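# Index the fixture plate and seat three end caps

## Task

Rotate the fixture's plate forward to whichever quarter-turn position is closest, so that the plunger's pin drops fully into the plate and the plate's one vacant nest faces the robot; each of the remaining three nests must hold an end cap lying flat.

## Robot and tools

Robot: two arms on a table. left_arm stands on the +y side and carries a five-finger left hand; right_arm carries a five-finger right hand. Calibrated bases in the scene frame: left_arm (-0.018, +0.326, +0.019) m, right_arm (+0.035, -0.303, +0.041) m, each yawed slightly. A camera stand sits behind the arms. Loose parts may get nudged occasionally.

Frame: the scene frame has its origin at table-top height, halfway between the nominal bases; +x points out over the table, +z up, +y toward left_arm. Image left/right do not match arm names. All reported positions (metres) and quaternions (wxyz), and all offset axes, use this frame.

Hand point: a point fixed to each palm, 0.05 m in front of it and 0.15 m out from the wrist face. Its +z runs along the straight fingers (which reach about 0.06 to 0.07 m past it), +y leaves the palm, and +x goes across the palm away from the thumb on the right hand, toward the thumb on the left hand. Finger centre lines lie 0.06 m behind the point along -y. A wrist bracket on the little-finger side can strike objects. The arms track commands loosely: resting 1 to 3 cm (sometimes 5 cm) off, usually low, is normal and not a sign of contact.

Row layout (both execute_actions and move): one flat list of 28 numbers, each in [-1, 1], covering both arms even if only one moves. Order: left_arm dx, dy, dz, rx, ry, rz; left hand little, ring, middle, index, thumb_bend, thumb_turn, force_limit, speed; then the same 14 for right_arm and right hand. Pose numbers are offsets, not poses: they count from that arm's current Hand target (as shown in the last result), along scene-frame axes, with rotation about the Hand target's position. Scale: 1.0 equals 0.6 m or 180 degrees; rx, ry, rz form a single rotation vector. Sending all six pose numbers as 0 re-requests the present Hand target. Orientation commands are clipped to within 40 degrees of the measured one.

Hand numbers are targets, not offsets: +1 means open/straight, -1 closed. thumb_turn -1 puts the thumb opposite the fingers (needed to grip objects 0.035 to 0.065 m thick; handles down to about 0.025 m). force_limit maps -1..+1 to about 0..10 N at the fingertip (0..15 N for the two thumb motors). speed rises linearly to full at +0.48; for a soft grip close at -0.94 or below. No value means 'unchanged': to keep a hand as it is, resend its last executed eight numbers (before any, use hand_measured plus hand_force_limit and hand_speed). To tighten, raise force_limit and send a more-closed target; to loosen, send a target more open than hand_measured.

execute_actions(actions, cameras): actions is a list of actions; each action is a table of up to 15 rows, one per 1/30 s step; a short table repeats its final row. Every row in an action is measured from the Hand target at that action's start, so repeating an offset moves further. Images appear only for an empty list or when cameras names them.

move(target, speed, blend, blocking, cameras): drives each hand point in a straight line toward one row, or through up to 15 rows, all offsets taken from the same starting Hand targets. speed is m/s, 0.002 to 4.3, default 0.25 (turns up to twice that in rad/s); one value or one per target. blend (m) rounds corners; 0 stops at each target. Paths take at least 0.5 s and are cut at 10 s. Moves do not avoid obstacles or the other arm; faster moves overshoot and hit harder. Avoid paths near an arm's own base. Hand changes in later targets apply only on arrival. blocking=false returns after about 0.5 s while the move continues.

wait(seconds 0 to 10, cameras): lets time pass holding the last command. stop(cameras): brakes a running move. zoom_image(camera, region [x0, y0, x1, y1], at most 504x504 px): enlarges part of the latest image from cam_high (896x504), cam_left_wrist or cam_right_wrist (616x616 fisheye). show_instructions: shows the reference images. finished_scene(scene=1): ends irreversibly; the result must hold without the robot.

Results: end_effector_position and end_effector_quat_wxyz per arm; Hand target (the base for your next offsets); joint positions, velocities and torques (torques include the arm's weight and have offsets; items 3 and 4 wrap at ±28 N m). hand_measured, hand_stopped_by (moving, target, force, stalled, fault) and hand_load_n (positive when the finger is pushed open) list the six motors in row order. A dropped grip shows as load near 0. move adds a 'move:' line with the outcome (done, off_target, moving, held, fault) and limits (paced = pose clipped, held = steps withheld). MOTOR HOT warns of overheating; at 100 °C that arm collapses for 30 to 60 s.

Avoid: parts leaving the table (fails the task), dropping or releasing moving parts, fast impacts on fixed or heavy objects, hard pushes, excess finger force, any contact or pinch between the two hands, and long stretched-out holds that heat motors. An arm blocked by something keeps pressing until you command a target back past the hand point.

Each tool is called after "Request:" as a command line: name --argument value for each argument, lists and objects as JSON in quotes; but a table of rows of numbers goes row by row, as --pt "numbers of a row", without its own name.

Reference images:

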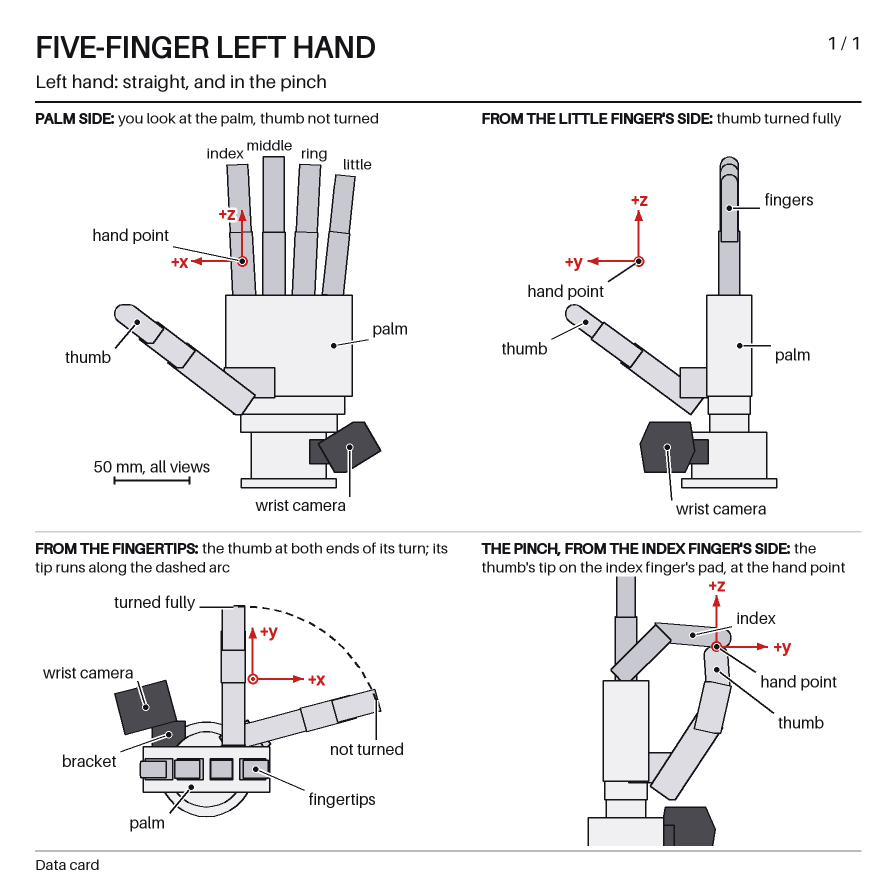

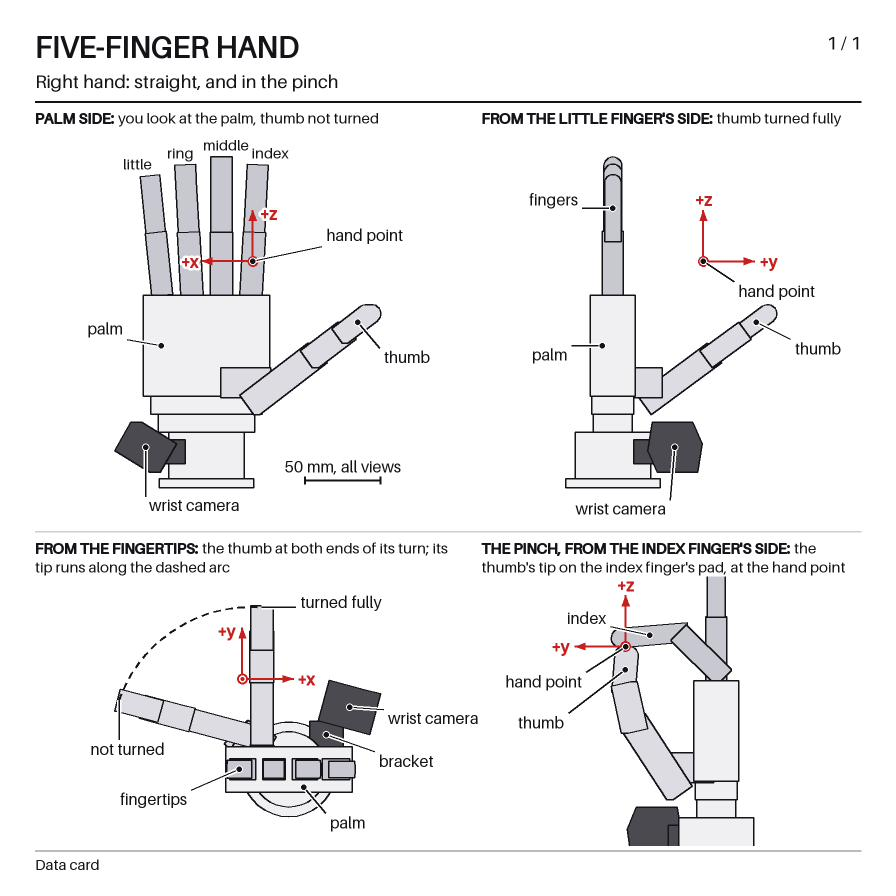

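## Session

Request:
execute_actions --actions '[]'

Scene clock: 0.00 s.
left_arm: end_effector_position=(+0.2329, +0.2833, +0.2106) hand_measured=(+1.000, +1.000, +1.000, +1.000, +1.000, +1.000) hand_load_n=(-0.5, +0.0, +0.0, +0.0, +0.0, +0.0) hand_stopped_by=(target, target, target, target, target, target) hand_force_limit=0.00 hand_speed=-0.80 end_effector_quat_wxyz=(+0.508, -0.367, +0.773, -0.103) | right_arm: end_effector_position=(+0.5748, -0.0367, +0.1764) hand_measured=(+1.000, +1.000, +1.000, +1.000, +1.000, +1.000) hand_load_n=(+0.0, +0.0, +0.0, +0.0, +0.0, +0.0) hand_stopped_by=(target, target, target, target, target, target) hand_force_limit=0.00 hand_speed=-0.80 end_effector_quat_wxyz=(+0.063, -0.078, +0.993, +0.057)
Joint positions: left_arm=[-0.714 0.503 0.537 -0.781 -0.821 0.331] | right_arm=[0.366 1.731 1.454 -1.142 -0.077 1.766]
Joint velocities: within noise
Joint torques (N m): no reading
Heat: left arm: hottest waist 37 °C; right arm: hottest waist 38 °C.
Hand target: left_arm +0.2376, +0.2792, +0.2264; +0.513, -0.372, +0.765, -0.117 | right_arm +0.5818, -0.0342, +0.1845; +0.072, -0.078, +0.993, +0.060

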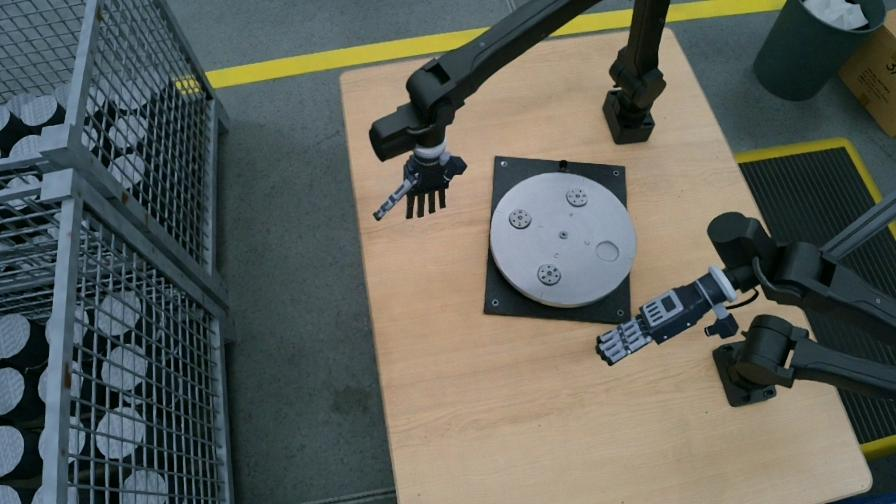

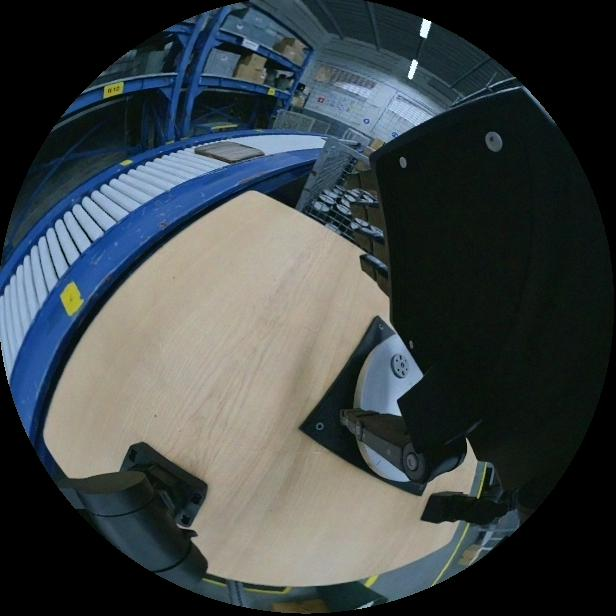

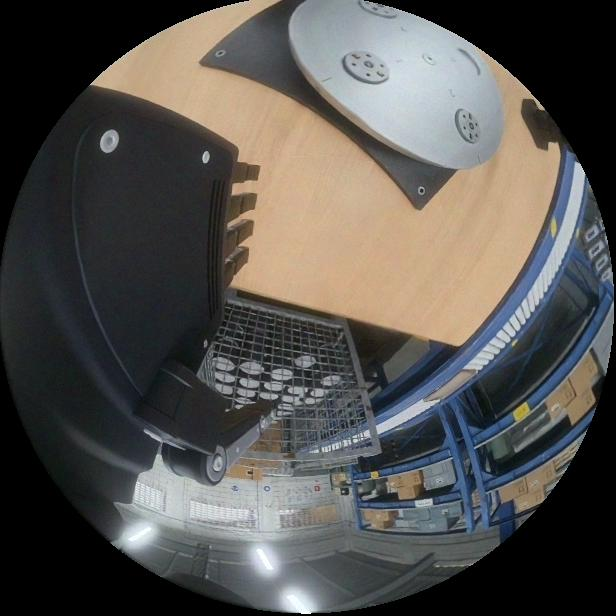

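Request:
zoom_image --camera "cam_high" --region '[470, 140, 660, 330]'

Request:
zoom_image --camera "cam_right_wrist" --region '[200, 0, 560, 220]'

Request:
zoom_image --camera "cam_left_wrist" --region '[290, 300, 490, 500]'

Scaled by 2.653.

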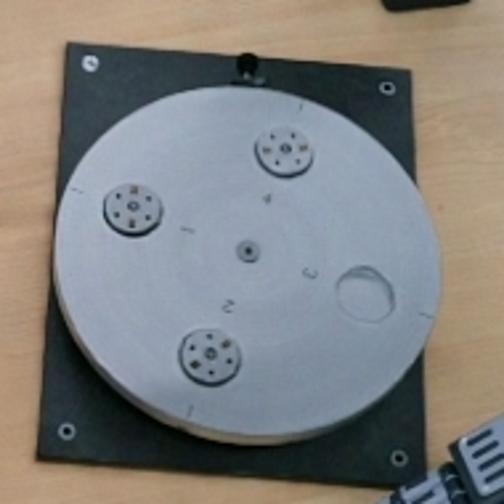

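Scaled by 1.400 from the camera's 616x616 image, which has a finer 880x880 frame.

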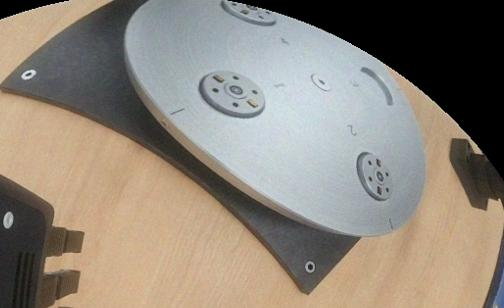

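Scaled by 2.520 from the camera's 616x616 image, which has a finer 880x880 frame.

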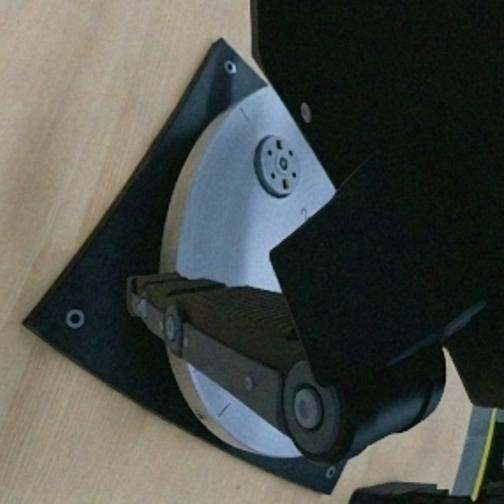

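Request:
move --pt "0 0 0 0 0 0 1 1 1 1 1 1 0 -0.8 -0.3 0 0.12 -0.04 -0.055 0.4 -1 -1 -1 1 1 1 0 0.2" --pt "0 0 0 0 0 0 1 1 1 1 1 1 0 -0.8 -0.693 0.042 0.06 -0.0805 -0.1091 0.7984 -1 -1 -1 1 1 1 0 0.2" --speed 0.35 --blend 0.05 --cameras '["all"]'

Scene clock: 88.00 s.
left_arm: end_effector_position=(+0.2329, +0.2833, +0.2106) hand_measured=(+1.000, +1.000, +1.000, +1.000, +1.000, +1.000) hand_load_n=(+0.0, +0.0, +0.0, -0.5, +0.0, +0.5) hand_stopped_by=(target, target, target, target, target, target) hand_force_limit=0.00 hand_speed=-0.80 end_effector_quat_wxyz=(+0.508, -0.367, +0.773, -0.103) | right_arm: end_effector_position=(+0.1669, -0.0090, +0.2203) hand_measured=(-1.000, -1.000, -1.000, +1.000, +1.000, +1.000) hand_load_n=(+0.0, +0.0, +0.0, +0.0, +0.0, +0.0) hand_stopped_by=(target, target, target, target, target, target) hand_force_limit=0.00 hand_speed=0.20 end_effector_quat_wxyz=(-0.077, +0.972, -0.223, +0.014)
Joint positions: left_arm=[-0.714 0.503 0.537 -0.781 -0.821 0.331] | right_arm=[1.076 1.239 1.088 -1.264 -0.016 -0.064]
Joint torques (N m): left_arm=[-0.62 2.14 11.47 1.77 -0.51 0.03] | right_arm=[2.14 -8.06 5.67 1.51 0.15 -0.07]
Heat: left arm: hottest elbow 40 °C; right arm: hottest waist 37 °C.
Hand target: left_arm +0.2376, +0.2792, +0.2264; +0.513, -0.372, +0.765, -0.117 | right_arm +0.1660, -0.0090, +0.2206; -0.085, +0.973, -0.215, +0.019
Off the commanded pose: left_arm 0.017 m, 2 deg | right_arm 0.001 m, 1 deg.
move: off_target (left_arm)
camera_calibration:
cam_right_wrist: T_world_to_cam=[[-0.218031, -0.964104, -0.151545, 0.0649886], [-0.851601, 0.112099, 0.512064, 0.0258497], [-0.476695, 0.240701, -0.845473, 0.382662], [0, 0, 0, 1]] pos_world=[0.218596, -0.0323492, 0.320142]

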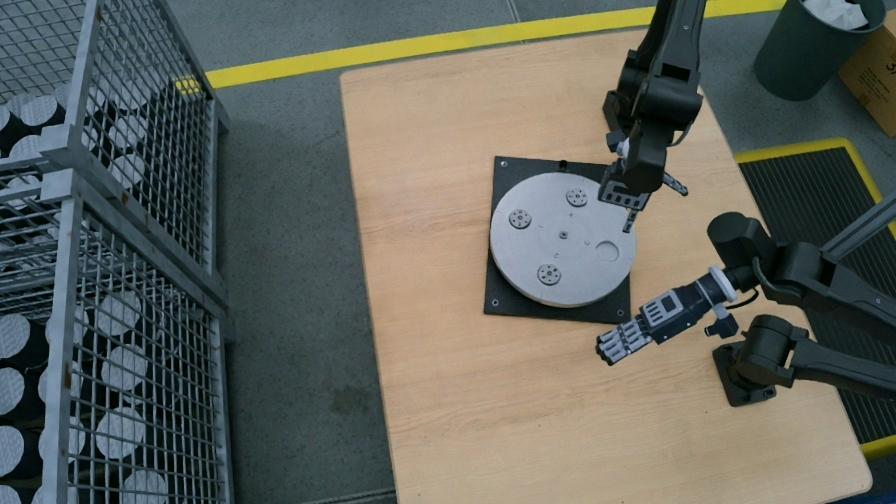

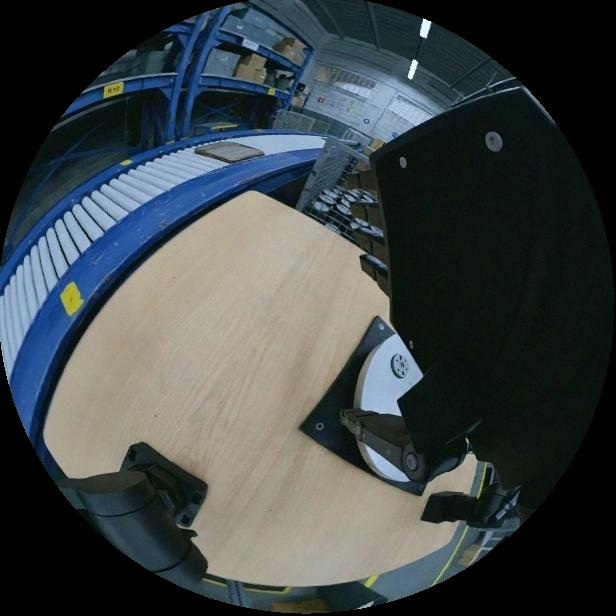

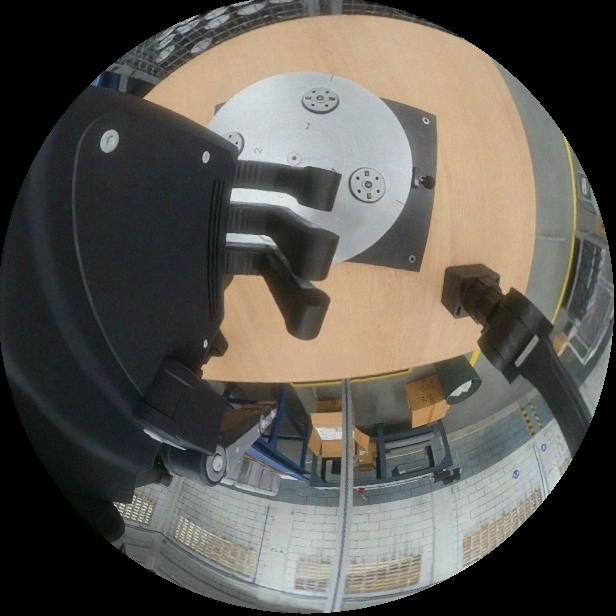

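Request:
zoom_image --camera "cam_right_wrist" --region '[210, 60, 450, 300]'

Request:
zoom_image --camera "cam_high" --region '[480, 150, 700, 330]'

Scaled by 2.100 from the camera's 616x616 image, which has a finer 880x880 frame.

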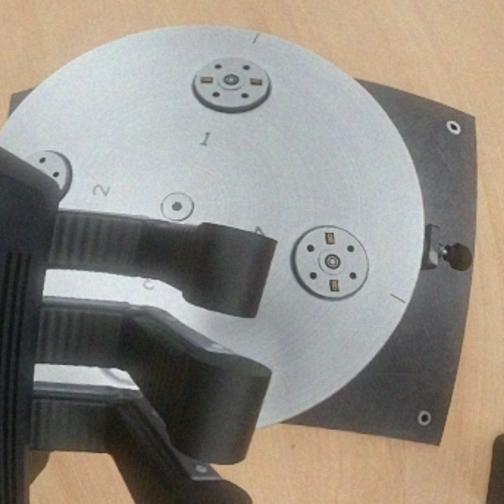

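Scaled by 2.291.

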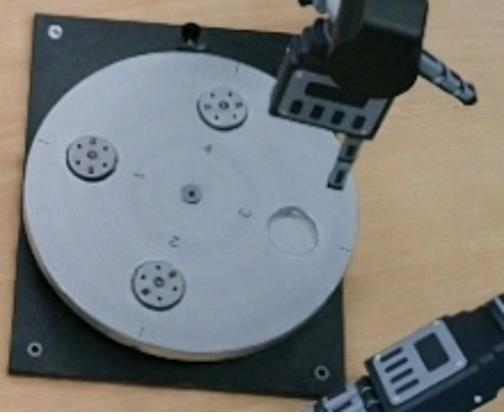

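Request:
zoom_image --camera "cam_high" --region '[580, 200, 660, 280]'

Scaled by 6.300.

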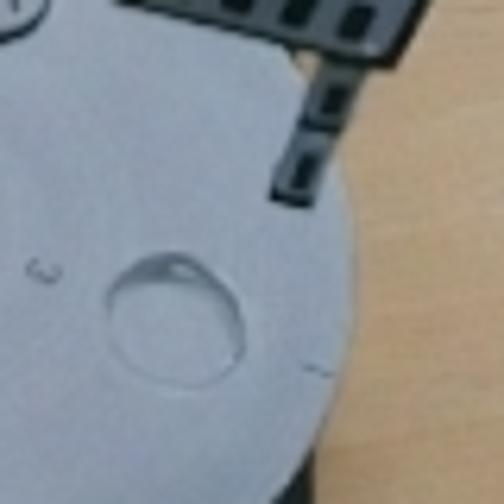

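Request:
move --target '[0,0,0,0,0,0,1,1,1,1,1,1,0,-0.8,0.01,-0.015,-0.1267,0,0,0,-1,-1,-1,1,1,1,0,0.2]' --speed 0.2 --cameras '["all"]'

Request:
zoom_image --camera "cam_high" --region '[580, 200, 660, 280]'

Request:
zoom_image --camera "cam_left_wrist" --region '[340, 300, 500, 460]'

Scene clock: 108.93 s.
left_arm: end_effector_position=(+0.2329, +0.2833, +0.2106) hand_measured=(+1.000, +1.000, +1.000, +1.000, +1.000, +1.000) hand_load_n=(+0.0, +0.0, +0.0, +0.0, +0.0, +0.0) hand_stopped_by=(target, target, target, target, target, target) hand_force_limit=0.00 hand_speed=-0.80 end_effector_quat_wxyz=(+0.508, -0.367, +0.773, -0.103) | right_arm: end_effector_position=(+0.1692, -0.0168, +0.1517) hand_measured=(-1.000, -1.000, -1.000, +1.000, +1.000, +1.000) hand_load_n=(+0.0, +0.0, +0.0, +0.0, +0.0, +0.0) hand_stopped_by=(target, target, target, target, target, target) hand_force_limit=0.00 hand_speed=0.20 end_effector_quat_wxyz=(-0.089, +0.972, -0.215, +0.020)
Joint positions: left_arm=[-0.714 0.503 0.537 -0.781 -0.821 0.331] | right_arm=[1.063 1.252 0.915 -1.053 -0.016 -0.091]
Joint torques (N m): left_arm=[-0.62 2.2 11.47 1.77 -0.52 0.03] | right_arm=[0.44 -5.89 5.39 1.65 -0.07 -0.03]
Heat: left arm: hottest elbow 41 °C; right arm: hottest waist 37 °C.
Hand target: left_arm +0.2376, +0.2792, +0.2264; +0.513, -0.372, +0.765, -0.117 | right_arm +0.1721, -0.0181, +0.1445; -0.085, +0.973, -0.215, +0.019
Off the commanded pose: left_arm 0.017 m, 2 deg | right_arm 0.008 m, 0 deg.
move: off_target (left_arm)
camera_calibration:
cam_right_wrist: T_world_to_cam=[[-0.201324, -0.963896, -0.174277, 0.0483171], [-0.861539, 0.0895922, 0.499723, 0.066965], [-0.466068, 0.250753, -0.848472, 0.32645], [0, 0, 0, 1]] pos_world=[0.219568, -0.041285, 0.25194]

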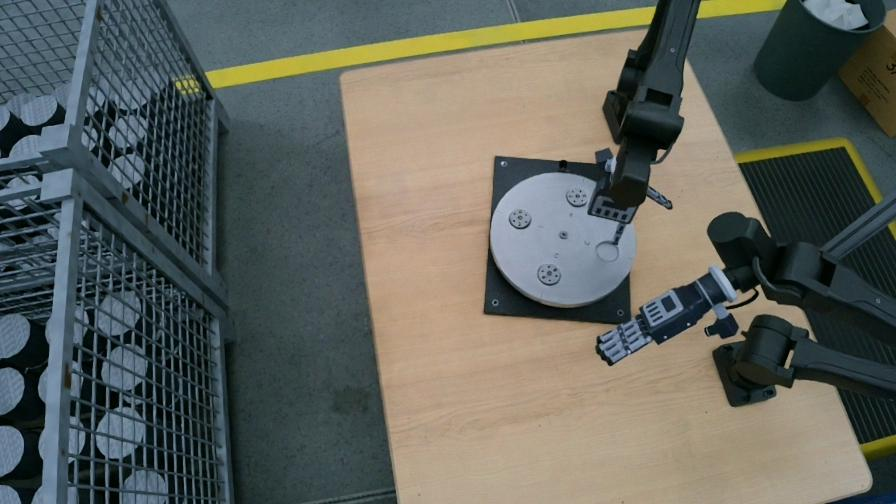

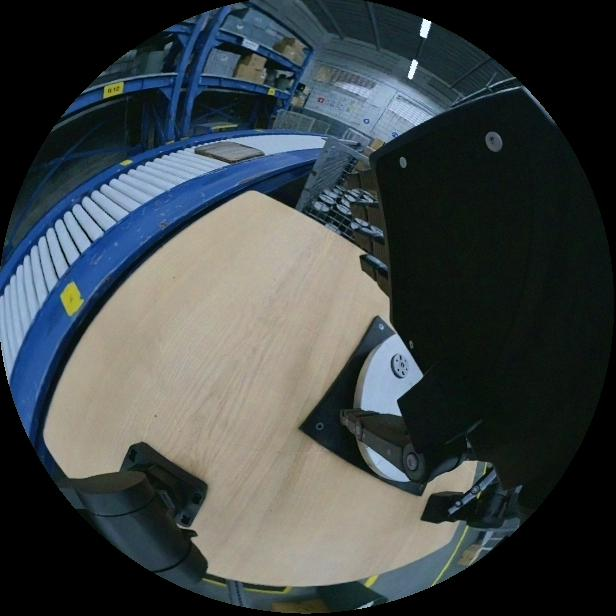

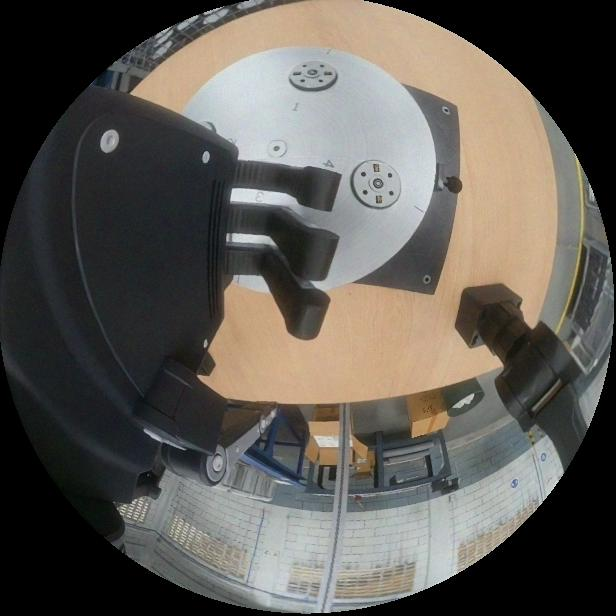

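Scaled by 6.300.

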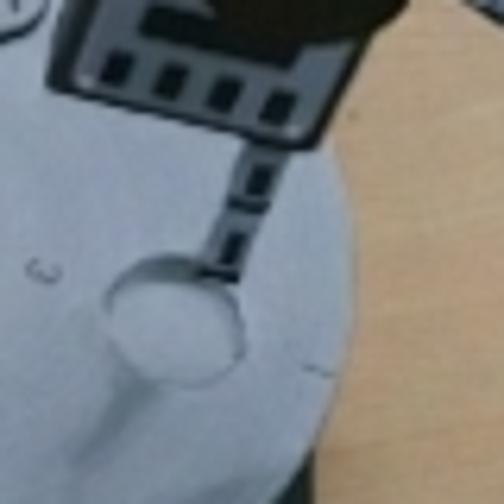

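Scaled by 3.150 from the camera's 616x616 image, which has a finer 880x880 frame.

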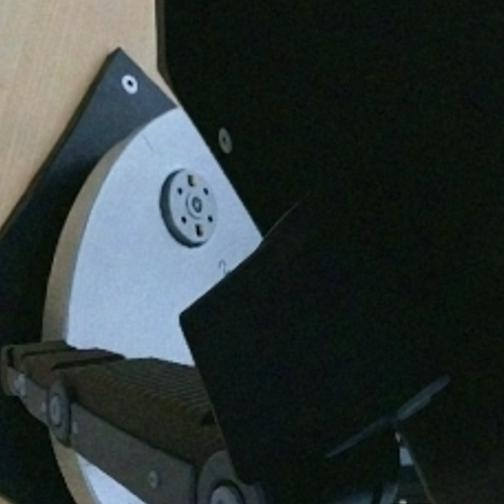

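Request:
zoom_image --camera "cam_right_wrist" --region '[190, 30, 430, 270]'

Scaled by 2.100 from the camera's 616x616 image, which has a finer 880x880 frame.

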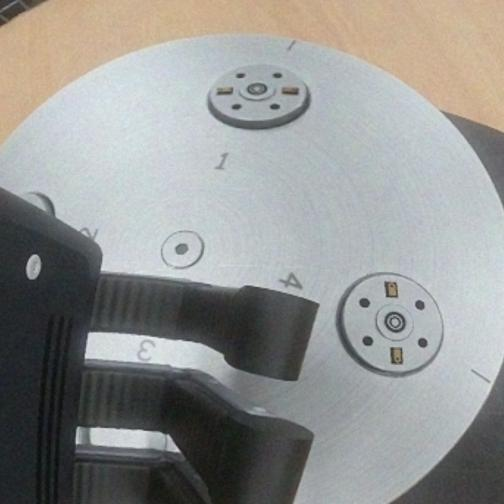

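Request:
zoom_image --camera "cam_right_wrist" --region '[380, 80, 580, 320]'

Scaled by 2.100 from the camera's 616x616 image, which has a finer 880x880 frame.

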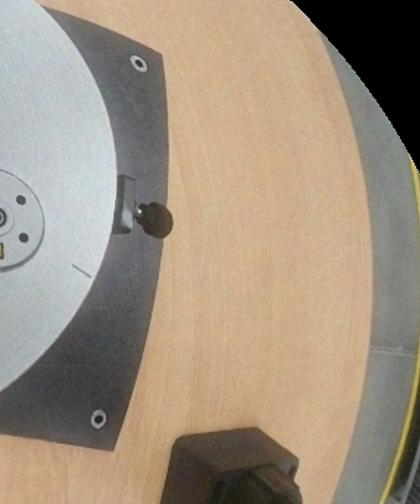

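Request:
move --target '[0,0,0,0,0,0,1,1,1,1,1,1,0,-0.8,0.00833,0.00833,-0.0417,0,0,0,-1,-1,-1,1,1,1,0,0.2]' --speed 0.1 --cameras '["cam_high"]'

Request:
zoom_image --camera "cam_high" --region '[580, 200, 660, 280]'

Scene clock: 141.00 s.
left_arm: end_effector_position=(+0.2329, +0.2833, +0.2106) hand_measured=(+1.000, +1.000, +1.000, +1.000, +1.000, +1.000) hand_load_n=(+0.0, +0.0, +0.0, +0.0, +0.0, +0.0) hand_stopped_by=(target, target, target, target, target, target) hand_force_limit=0.00 hand_speed=-0.80 end_effector_quat_wxyz=(+0.508, -0.367, +0.773, -0.103) | right_arm: end_effector_position=(+0.1745, -0.0113, +0.1267) hand_measured=(-1.000, -1.000, -1.000, +1.000, +1.000, +1.000) hand_load_n=(+0.0, +0.0, +0.0, +0.0, +0.0, +0.0) hand_stopped_by=(target, target, target, target, target, target) hand_force_limit=0.00 hand_speed=0.20 end_effector_quat_wxyz=(-0.089, +0.972, -0.215, +0.020)
Joint positions: left_arm=[-0.714 0.503 0.537 -0.781 -0.821 0.331] | right_arm=[1.058 1.299 0.886 -0.977 -0.016 -0.096]
Joint torques (N m): left_arm=[-0.62 2.2 11.47 1.76 -0.51 0.02] | right_arm=[1.03 -6.07 5.29 1.48 -0.12 -0.03]
Heat: left arm: hottest elbow 42 °C; right arm: hottest waist 37 °C.
Hand target: left_arm +0.2376, +0.2792, +0.2264; +0.513, -0.372, +0.765, -0.117 | right_arm +0.1772, -0.0129, +0.1196; -0.086, +0.973, -0.215, +0.019
Off the commanded pose: left_arm 0.017 m, 2 deg | right_arm 0.008 m, 0 deg.
move: off_target (left_arm)
Images, in order (width x height): cam_high 896x504.

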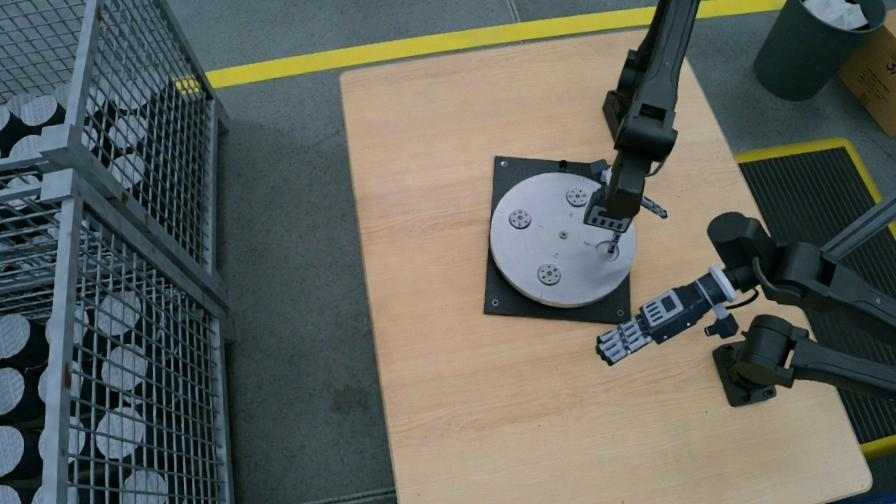

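Scaled by 6.300.

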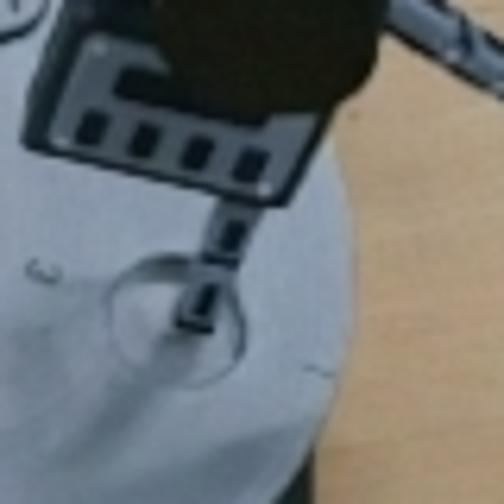

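Request:
move --target '[0,0,0,0,0,0,1,1,1,1,1,1,0,-0.8,-0.002,0.0,-0.012,0,0,0,-1,-1,-1,1,1,1,0,0.2]' --speed 0.05 --cameras '["cam_high"]'

Request:
zoom_image --camera "cam_high" --region '[580, 210, 640, 270]'

Scene clock: 144.60 s.
left_arm: end_effector_position=(+0.2329, +0.2833, +0.2106) hand_measured=(+1.000, +1.000, +1.000, +1.000, +1.000, +1.000) hand_load_n=(+0.0, +0.0, +0.0, +0.0, +0.0, +0.0) hand_stopped_by=(target, target, target, target, target, target) hand_force_limit=0.00 hand_speed=-0.80 end_effector_quat_wxyz=(+0.508, -0.367, +0.773, -0.103) | right_arm: end_effector_position=(+0.1743, -0.0115, +0.1217) hand_measured=(-1.000, -1.000, -1.000, +1.000, +1.000, +1.000) hand_load_n=(+0.0, +0.0, +0.0, -0.5, +0.0, +0.0) hand_stopped_by=(target, target, target, target, target, target) hand_force_limit=0.00 hand_speed=0.20 end_effector_quat_wxyz=(-0.090, +0.972, -0.215, +0.020)
Joint positions: left_arm=[-0.714 0.503 0.537 -0.781 -0.821 0.331] | right_arm=[1.058 1.302 0.875 -0.959 -0.017 -0.097]
Joint torques (N m): left_arm=[-0.62 2.2 11.47 1.77 -0.52 0.02] | right_arm=[1.08 -6.01 5.12 1.66 -0.11 0.01]
Heat: left arm: hottest elbow 42 °C; right arm: hottest waist 37 °C.
Hand target: left_arm +0.2376, +0.2792, +0.2264; +0.513, -0.372, +0.765, -0.117 | right_arm +0.1759, -0.0130, +0.1123; -0.085, +0.973, -0.215, +0.018
Off the commanded pose: left_arm 0.017 m, 2 deg | right_arm 0.010 m, 1 deg.
move: off_target (left_arm)
Images, in order (width x height): cam_high 896x504.

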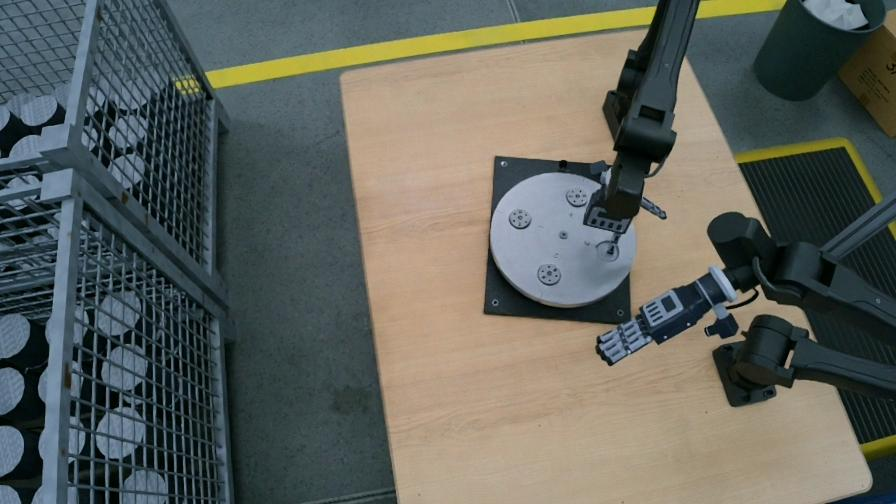

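Scaled by 8.400.

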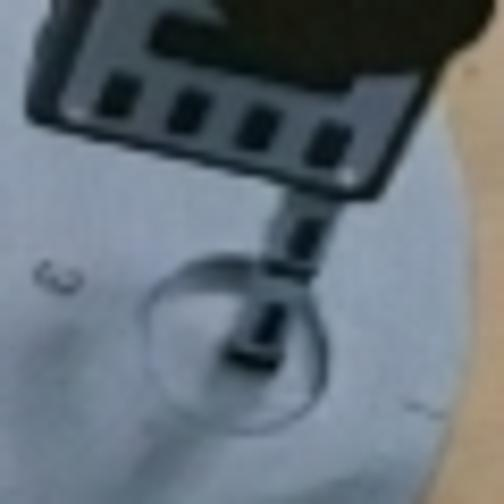

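Request:
move --target '[0,0,0,0,0,0,1,1,1,1,1,1,0,-0.8,0.0,0.0,-0.01,0,0,0,-1,-1,-1,1,1,1,0,0.2]' --speed 0.05 --cameras '["cam_high"]'

Request:
zoom_image --camera "cam_high" --region '[580, 210, 640, 270]'

Scene clock: 147.33 s.
left_arm: end_effector_position=(+0.2329, +0.2833, +0.2106) hand_measured=(+1.000, +1.000, +1.000, +1.000, +1.000, +1.000) hand_load_n=(+0.0, +0.0, +0.0, +0.0, +0.0, +0.0) hand_stopped_by=(target, target, target, target, target, target) hand_force_limit=0.00 hand_speed=-0.80 end_effector_quat_wxyz=(+0.508, -0.367, +0.773, -0.103) | right_arm: end_effector_position=(+0.1743, -0.0113, +0.1210) hand_measured=(-1.000, -1.000, -1.000, +1.000, +1.000, +1.000) hand_load_n=(+0.0, +0.0, +0.0, -3.0, +0.0, +0.0) hand_stopped_by=(target, target, target, target, target, target) hand_force_limit=0.00 hand_speed=0.20 end_effector_quat_wxyz=(-0.091, +0.973, -0.213, +0.020)
Joint positions: left_arm=[-0.714 0.503 0.537 -0.781 -0.821 0.331] | right_arm=[1.058 1.302 0.873 -0.956 -0.018 -0.099]
Joint torques (N m): left_arm=[-0.62 2.2 11.47 1.76 -0.52 0.03] | right_arm=[1.08 -5.6 4.42 2.26 -0.03 0.02]
Heat: left arm: hottest elbow 42 °C; right arm: hottest waist 37 °C.
Hand target: left_arm +0.2376, +0.2792, +0.2264; +0.513, -0.372, +0.765, -0.117 | right_arm +0.1759, -0.0129, +0.1064; -0.085, +0.973, -0.215, +0.019
Off the commanded pose: left_arm 0.017 m, 2 deg | right_arm 0.015 m, 1 deg.
move: off_target (left_arm, right_arm)
Images, in order (width x height): cam_high 896x504.

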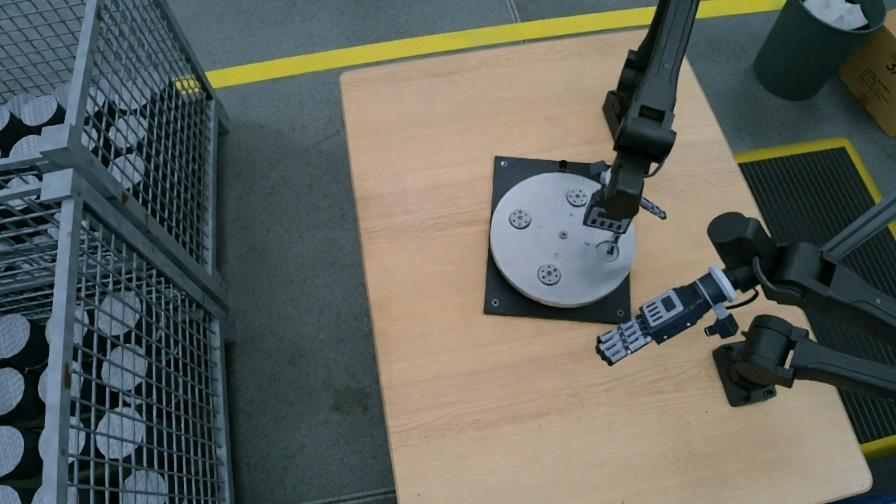

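Scaled by 8.400.

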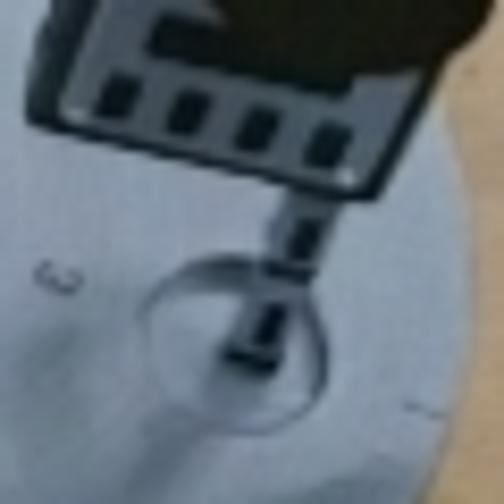

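Request:
move --pt "0 0 0 0 0 0 1 1 1 1 1 1 0 -0.8 0.0 0.0 0.0183 0 0 0 -1 -1 -1 1 1 1 0 0.2" --pt "0 0 0 0 0 0 1 1 1 1 1 1 0 -0.8 -0.0108 -0.0172 0.0183 0 0 0 -1 -1 -1 1 1 1 0 0.2" --speed 0.06 --cameras '["cam_high"]'

Request:
zoom_image --camera "cam_high" --region '[580, 210, 640, 270]'

Scene clock: 157.40 s.
left_arm: end_effector_position=(+0.2329, +0.2833, +0.2106) hand_measured=(+1.000, +1.000, +1.000, +1.000, +1.000, +1.000) hand_load_n=(+0.0, +0.0, +0.0, +0.0, +0.0, +0.0) hand_stopped_by=(target, target, target, target, target, target) hand_force_limit=0.00 hand_speed=-0.80 end_effector_quat_wxyz=(+0.508, -0.367, +0.773, -0.103) | right_arm: end_effector_position=(+0.1718, -0.0155, +0.1212) hand_measured=(-1.000, -1.000, -1.000, +1.000, +1.000, +1.000) hand_load_n=(+0.0, +0.0, +0.0, +0.0, +0.0, +0.0) hand_stopped_by=(target, target, target, target, target, target) hand_force_limit=0.00 hand_speed=0.20 end_effector_quat_wxyz=(-0.092, +0.972, -0.213, +0.021)
Joint positions: left_arm=[-0.714 0.503 0.537 -0.781 -0.821 0.331] | right_arm=[1.058 1.287 0.86 -0.956 -0.018 -0.099]
Joint torques (N m): left_arm=[-0.62 2.26 11.47 1.77 -0.51 0.03] | right_arm=[1.26 -7.24 4.55 0.91 -0.03 0.04]
Heat: left arm: hottest elbow 42 °C; right arm: hottest waist 36 °C.
Hand target: left_arm +0.2376, +0.2792, +0.2264; +0.513, -0.372, +0.765, -0.117 | right_arm +0.1694, -0.0234, +0.1173; -0.085, +0.973, -0.215, +0.019
Off the commanded pose: left_arm 0.017 m, 2 deg | right_arm 0.009 m, 1 deg.
move: off_target (left_arm)
Images, in order (width x height): cam_high 896x504.

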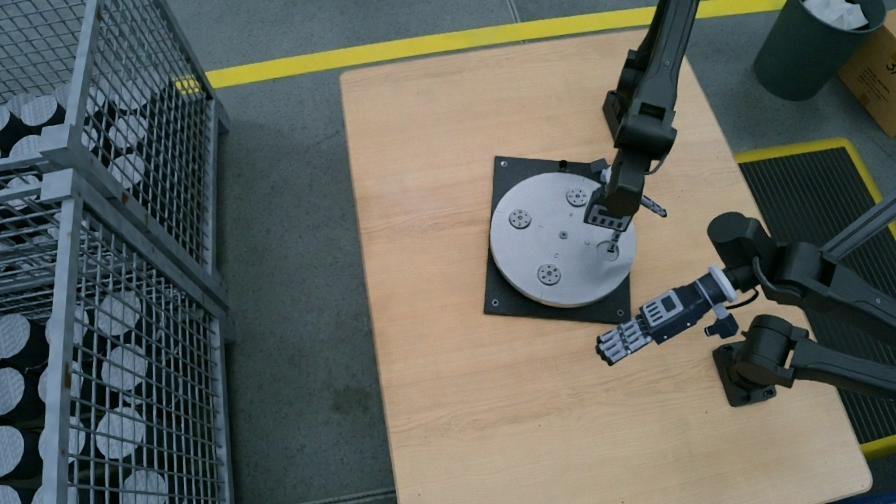

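Scaled by 8.400.

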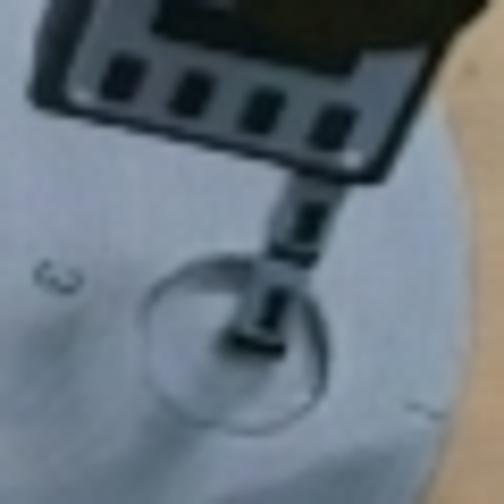

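Request:
move --target '[0,0,0,0,0,0,1,1,1,1,1,1,0,-0.8,-0.0083,-0.02,0.0,0,0,0,-1,-1,-1,1,1,1,0,0.2]' --speed 0.06 --cameras '["cam_high"]'

Request:
zoom_image --camera "cam_high" --region '[580, 210, 640, 270]'

Scene clock: 165.80 s.
left_arm: end_effector_position=(+0.2329, +0.2833, +0.2106) hand_measured=(+1.000, +1.000, +1.000, +1.000, +1.000, +1.000) hand_load_n=(+0.0, +0.0, +0.0, +0.0, +0.0, +0.0) hand_stopped_by=(target, target, target, target, target, target) hand_force_limit=0.00 hand_speed=-0.80 end_effector_quat_wxyz=(+0.508, -0.367, +0.773, -0.103) | right_arm: end_effector_position=(+0.1668, -0.0253, +0.1205) hand_measured=(-1.000, -1.000, -1.000, +1.000, +1.000, +1.000) hand_load_n=(+0.5, +0.0, +0.0, +0.5, +0.0, +0.0) hand_stopped_by=(target, target, target, target, target, target) hand_force_limit=0.00 hand_speed=0.20 end_effector_quat_wxyz=(-0.093, +0.972, -0.214, +0.021)
Joint positions: left_arm=[-0.714 0.503 0.537 -0.781 -0.821 0.331] | right_arm=[1.056 1.255 0.831 -0.956 -0.018 -0.099]
Joint torques (N m): left_arm=[-0.62 2.26 11.47 1.77 -0.52 0.02] | right_arm=[1.03 -7.36 4.44 0.77 -0.04 0.01]
Heat: left arm: hottest elbow 42 °C; right arm: hottest waist 36 °C.
Hand target: left_arm +0.2376, +0.2792, +0.2264; +0.513, -0.372, +0.765, -0.117 | right_arm +0.1643, -0.0354, +0.1172; -0.085, +0.973, -0.215, +0.018
Off the commanded pose: left_arm 0.017 m, 2 deg | right_arm 0.011 m, 1 deg.
move: off_target (left_arm, right_arm)
Images, in order (width x height): cam_high 896x504.

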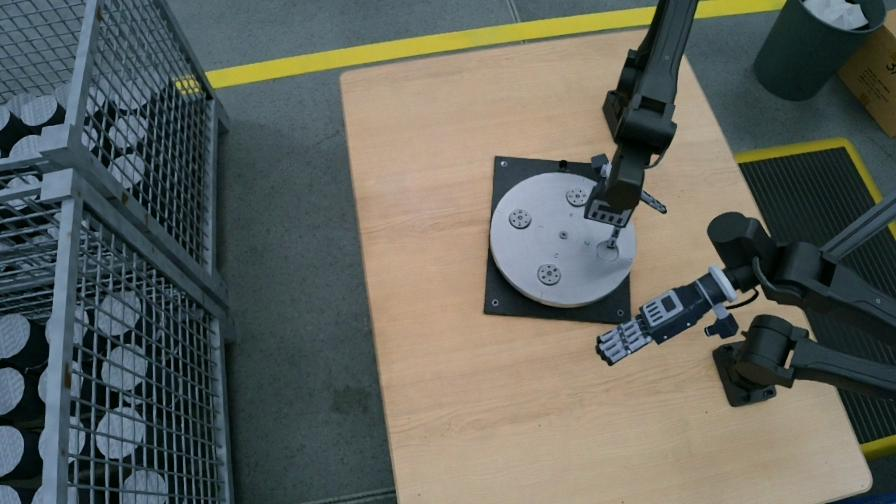

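Scaled by 8.400.

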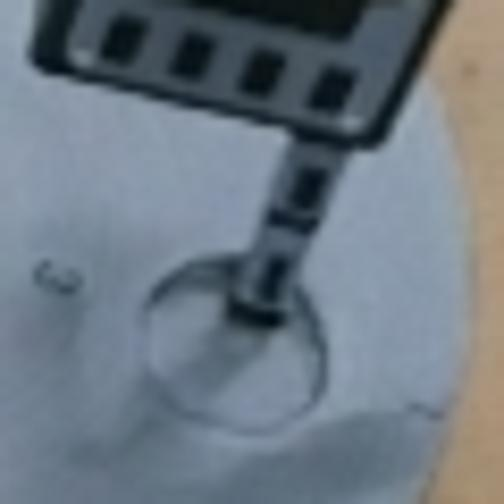

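Request:
move --target '[0,0,0,0,0,0,1,1,1,1,1,1,0,-0.8,-0.0067,-0.025,0.0,0,0,0,-1,-1,-1,1,1,1,0,0.2]' --speed 0.06 --cameras '["cam_high"]'

Request:
zoom_image --camera "cam_high" --region '[580, 210, 640, 270]'

Scene clock: 168.90 s.
left_arm: end_effector_position=(+0.2329, +0.2833, +0.2106) hand_measured=(+1.000, +1.000, +1.000, +1.000, +1.000, +1.000) hand_load_n=(+0.0, +0.0, +0.0, +0.0, +0.0, +0.0) hand_stopped_by=(target, target, target, target, target, target) hand_force_limit=0.00 hand_speed=-0.80 end_effector_quat_wxyz=(+0.508, -0.367, +0.773, -0.103) | right_arm: end_effector_position=(+0.1655, -0.0349, +0.1258) hand_measured=(-1.000, -1.000, -1.000, +1.000, +1.000, +1.000) hand_load_n=(+0.0, +0.0, +0.0, +0.5, +0.0, +0.0) hand_stopped_by=(target, target, target, target, target, target) hand_force_limit=0.00 hand_speed=0.20 end_effector_quat_wxyz=(-0.105, +0.970, -0.218, +0.025)
Joint positions: left_arm=[-0.714 0.503 0.537 -0.781 -0.821 0.331] | right_arm=[1.043 1.203 0.803 -0.955 -0.021 -0.104]
Joint torques (N m): left_arm=[-0.62 2.26 11.47 1.78 -0.51 0.03] | right_arm=[0.97 -5.77 4.12 0.42 -0.07 -0.11]
Heat: left arm: hottest elbow 42 °C; right arm: hottest waist 36 °C.
Hand target: left_arm +0.2376, +0.2792, +0.2264; +0.513, -0.372, +0.765, -0.117 | right_arm +0.1604, -0.0503, +0.1173; -0.085, +0.973, -0.215, +0.018
Off the commanded pose: left_arm 0.017 m, 2 deg | right_arm 0.018 m, 2 deg.
move: off_target (left_arm, right_arm)
Images, in order (width x height): cam_high 896x504.

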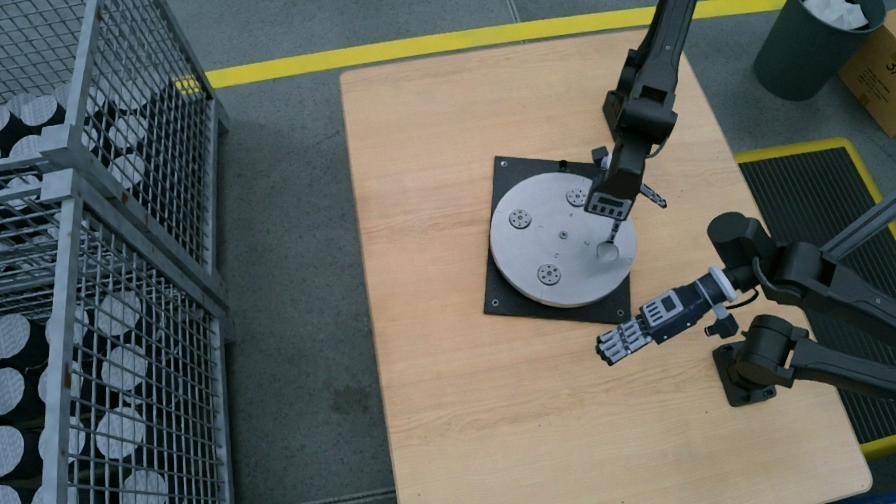

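Scaled by 8.400.

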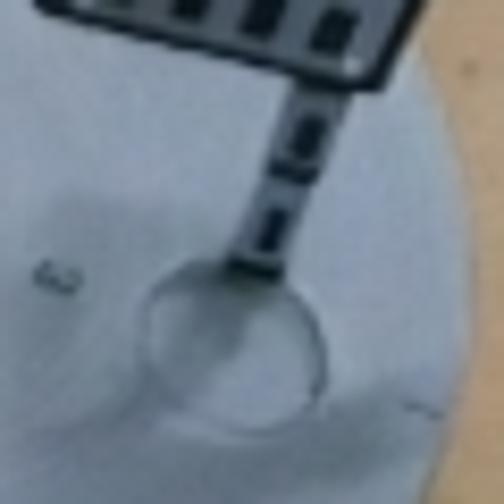

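Request:
move --pt "0 0 0 0 0 0 1 1 1 1 1 1 0 -0.8 0.0085 0.034 0.08 0 0 0 -1 -1 -1 1 1 1 0 0.2" --pt "0 0 0 0 0 0 1 1 1 1 1 1 0 -0.8 0.0452 0.0933 0.092 -0.1108 0.0516 0 -1 -1 -1 1 1 1 0 0.2" --speed '[0.1,0.15]' --blend 0.01 --cameras '["cam_high","cam_right_wrist"]'

Request:
zoom_image --camera "cam_high" --region '[570, 200, 650, 280]'

Scene clock: 193.00 s.
left_arm: end_effector_position=(+0.2329, +0.2833, +0.2106) hand_measured=(+1.000, +1.000, +1.000, +1.000, +1.000, +1.000) hand_load_n=(+0.0, -0.5, +0.0, +0.0, +0.0, +0.0) hand_stopped_by=(target, target, target, target, target, target) hand_force_limit=0.00 hand_speed=-0.80 end_effector_quat_wxyz=(+0.508, -0.367, +0.773, -0.103) | right_arm: end_effector_position=(+0.1830, -0.0081, +0.1652) hand_measured=(-1.000, -1.000, -1.000, +1.000, +1.000, +1.000) hand_load_n=(+0.0, +0.0, +0.0, +0.0, +0.0, +0.0) hand_stopped_by=(target, target, target, target, target, target) hand_force_limit=0.00 hand_speed=0.20 end_effector_quat_wxyz=(+0.108, +0.970, -0.216, -0.028)
Joint positions: left_arm=[-0.714 0.503 0.537 -0.781 -0.821 0.331] | right_arm=[1.058 1.579 1.214 -1.429 0.014 -0.094]
Joint torques (N m): left_arm=[-0.56 2.26 11.47 1.77 -0.52 0.03] | right_arm=[1.96 -9.76 8.64 -0.14 0.15 0.14]
Heat: left arm: hottest elbow 43 °C; right arm: hottest waist 36 °C.
Hand target: left_arm +0.2376, +0.2792, +0.2264; +0.513, -0.372, +0.765, -0.117 | right_arm +0.1875, +0.0057, +0.1725; +0.102, +0.971, -0.215, -0.023
Off the commanded pose: left_arm 0.017 m, 2 deg | right_arm 0.016 m, 1 deg.
move: off_target (left_arm, right_arm)
camera_calibration:
cam_right_wrist: T_world_to_cam=[[-0.199046, -0.955731, 0.2167, -0.00317168], [-0.763789, 0.289838, 0.576733, 0.0422759], [-0.614009, -0.0507162, -0.787668, 0.356749], [0, 0, 0, 1]] pos_world=[0.250706, 0.0028085, 0.257305]
Images, in order (width x height): cam_high 896x504, cam_right_wrist 616x616.

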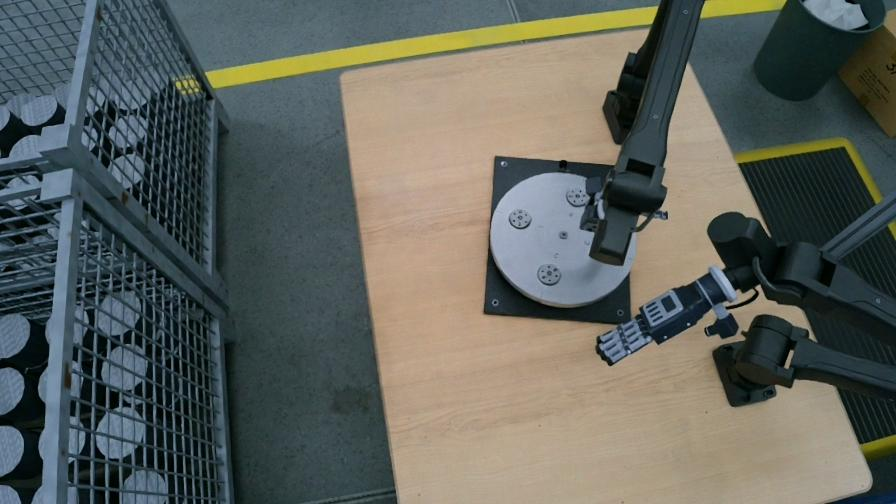

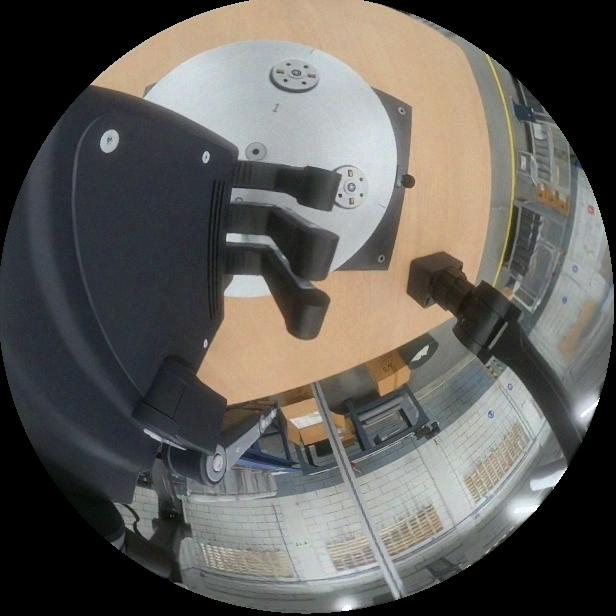

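Scaled by 6.300.

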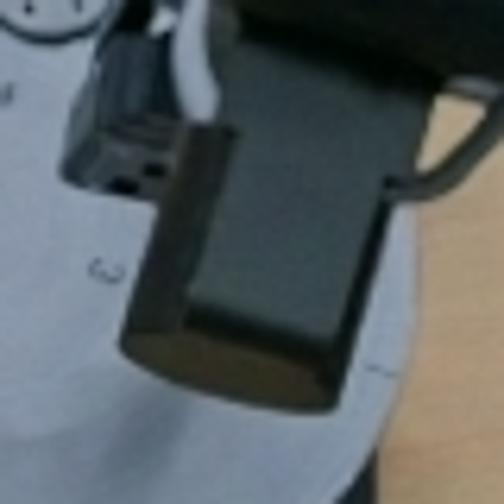

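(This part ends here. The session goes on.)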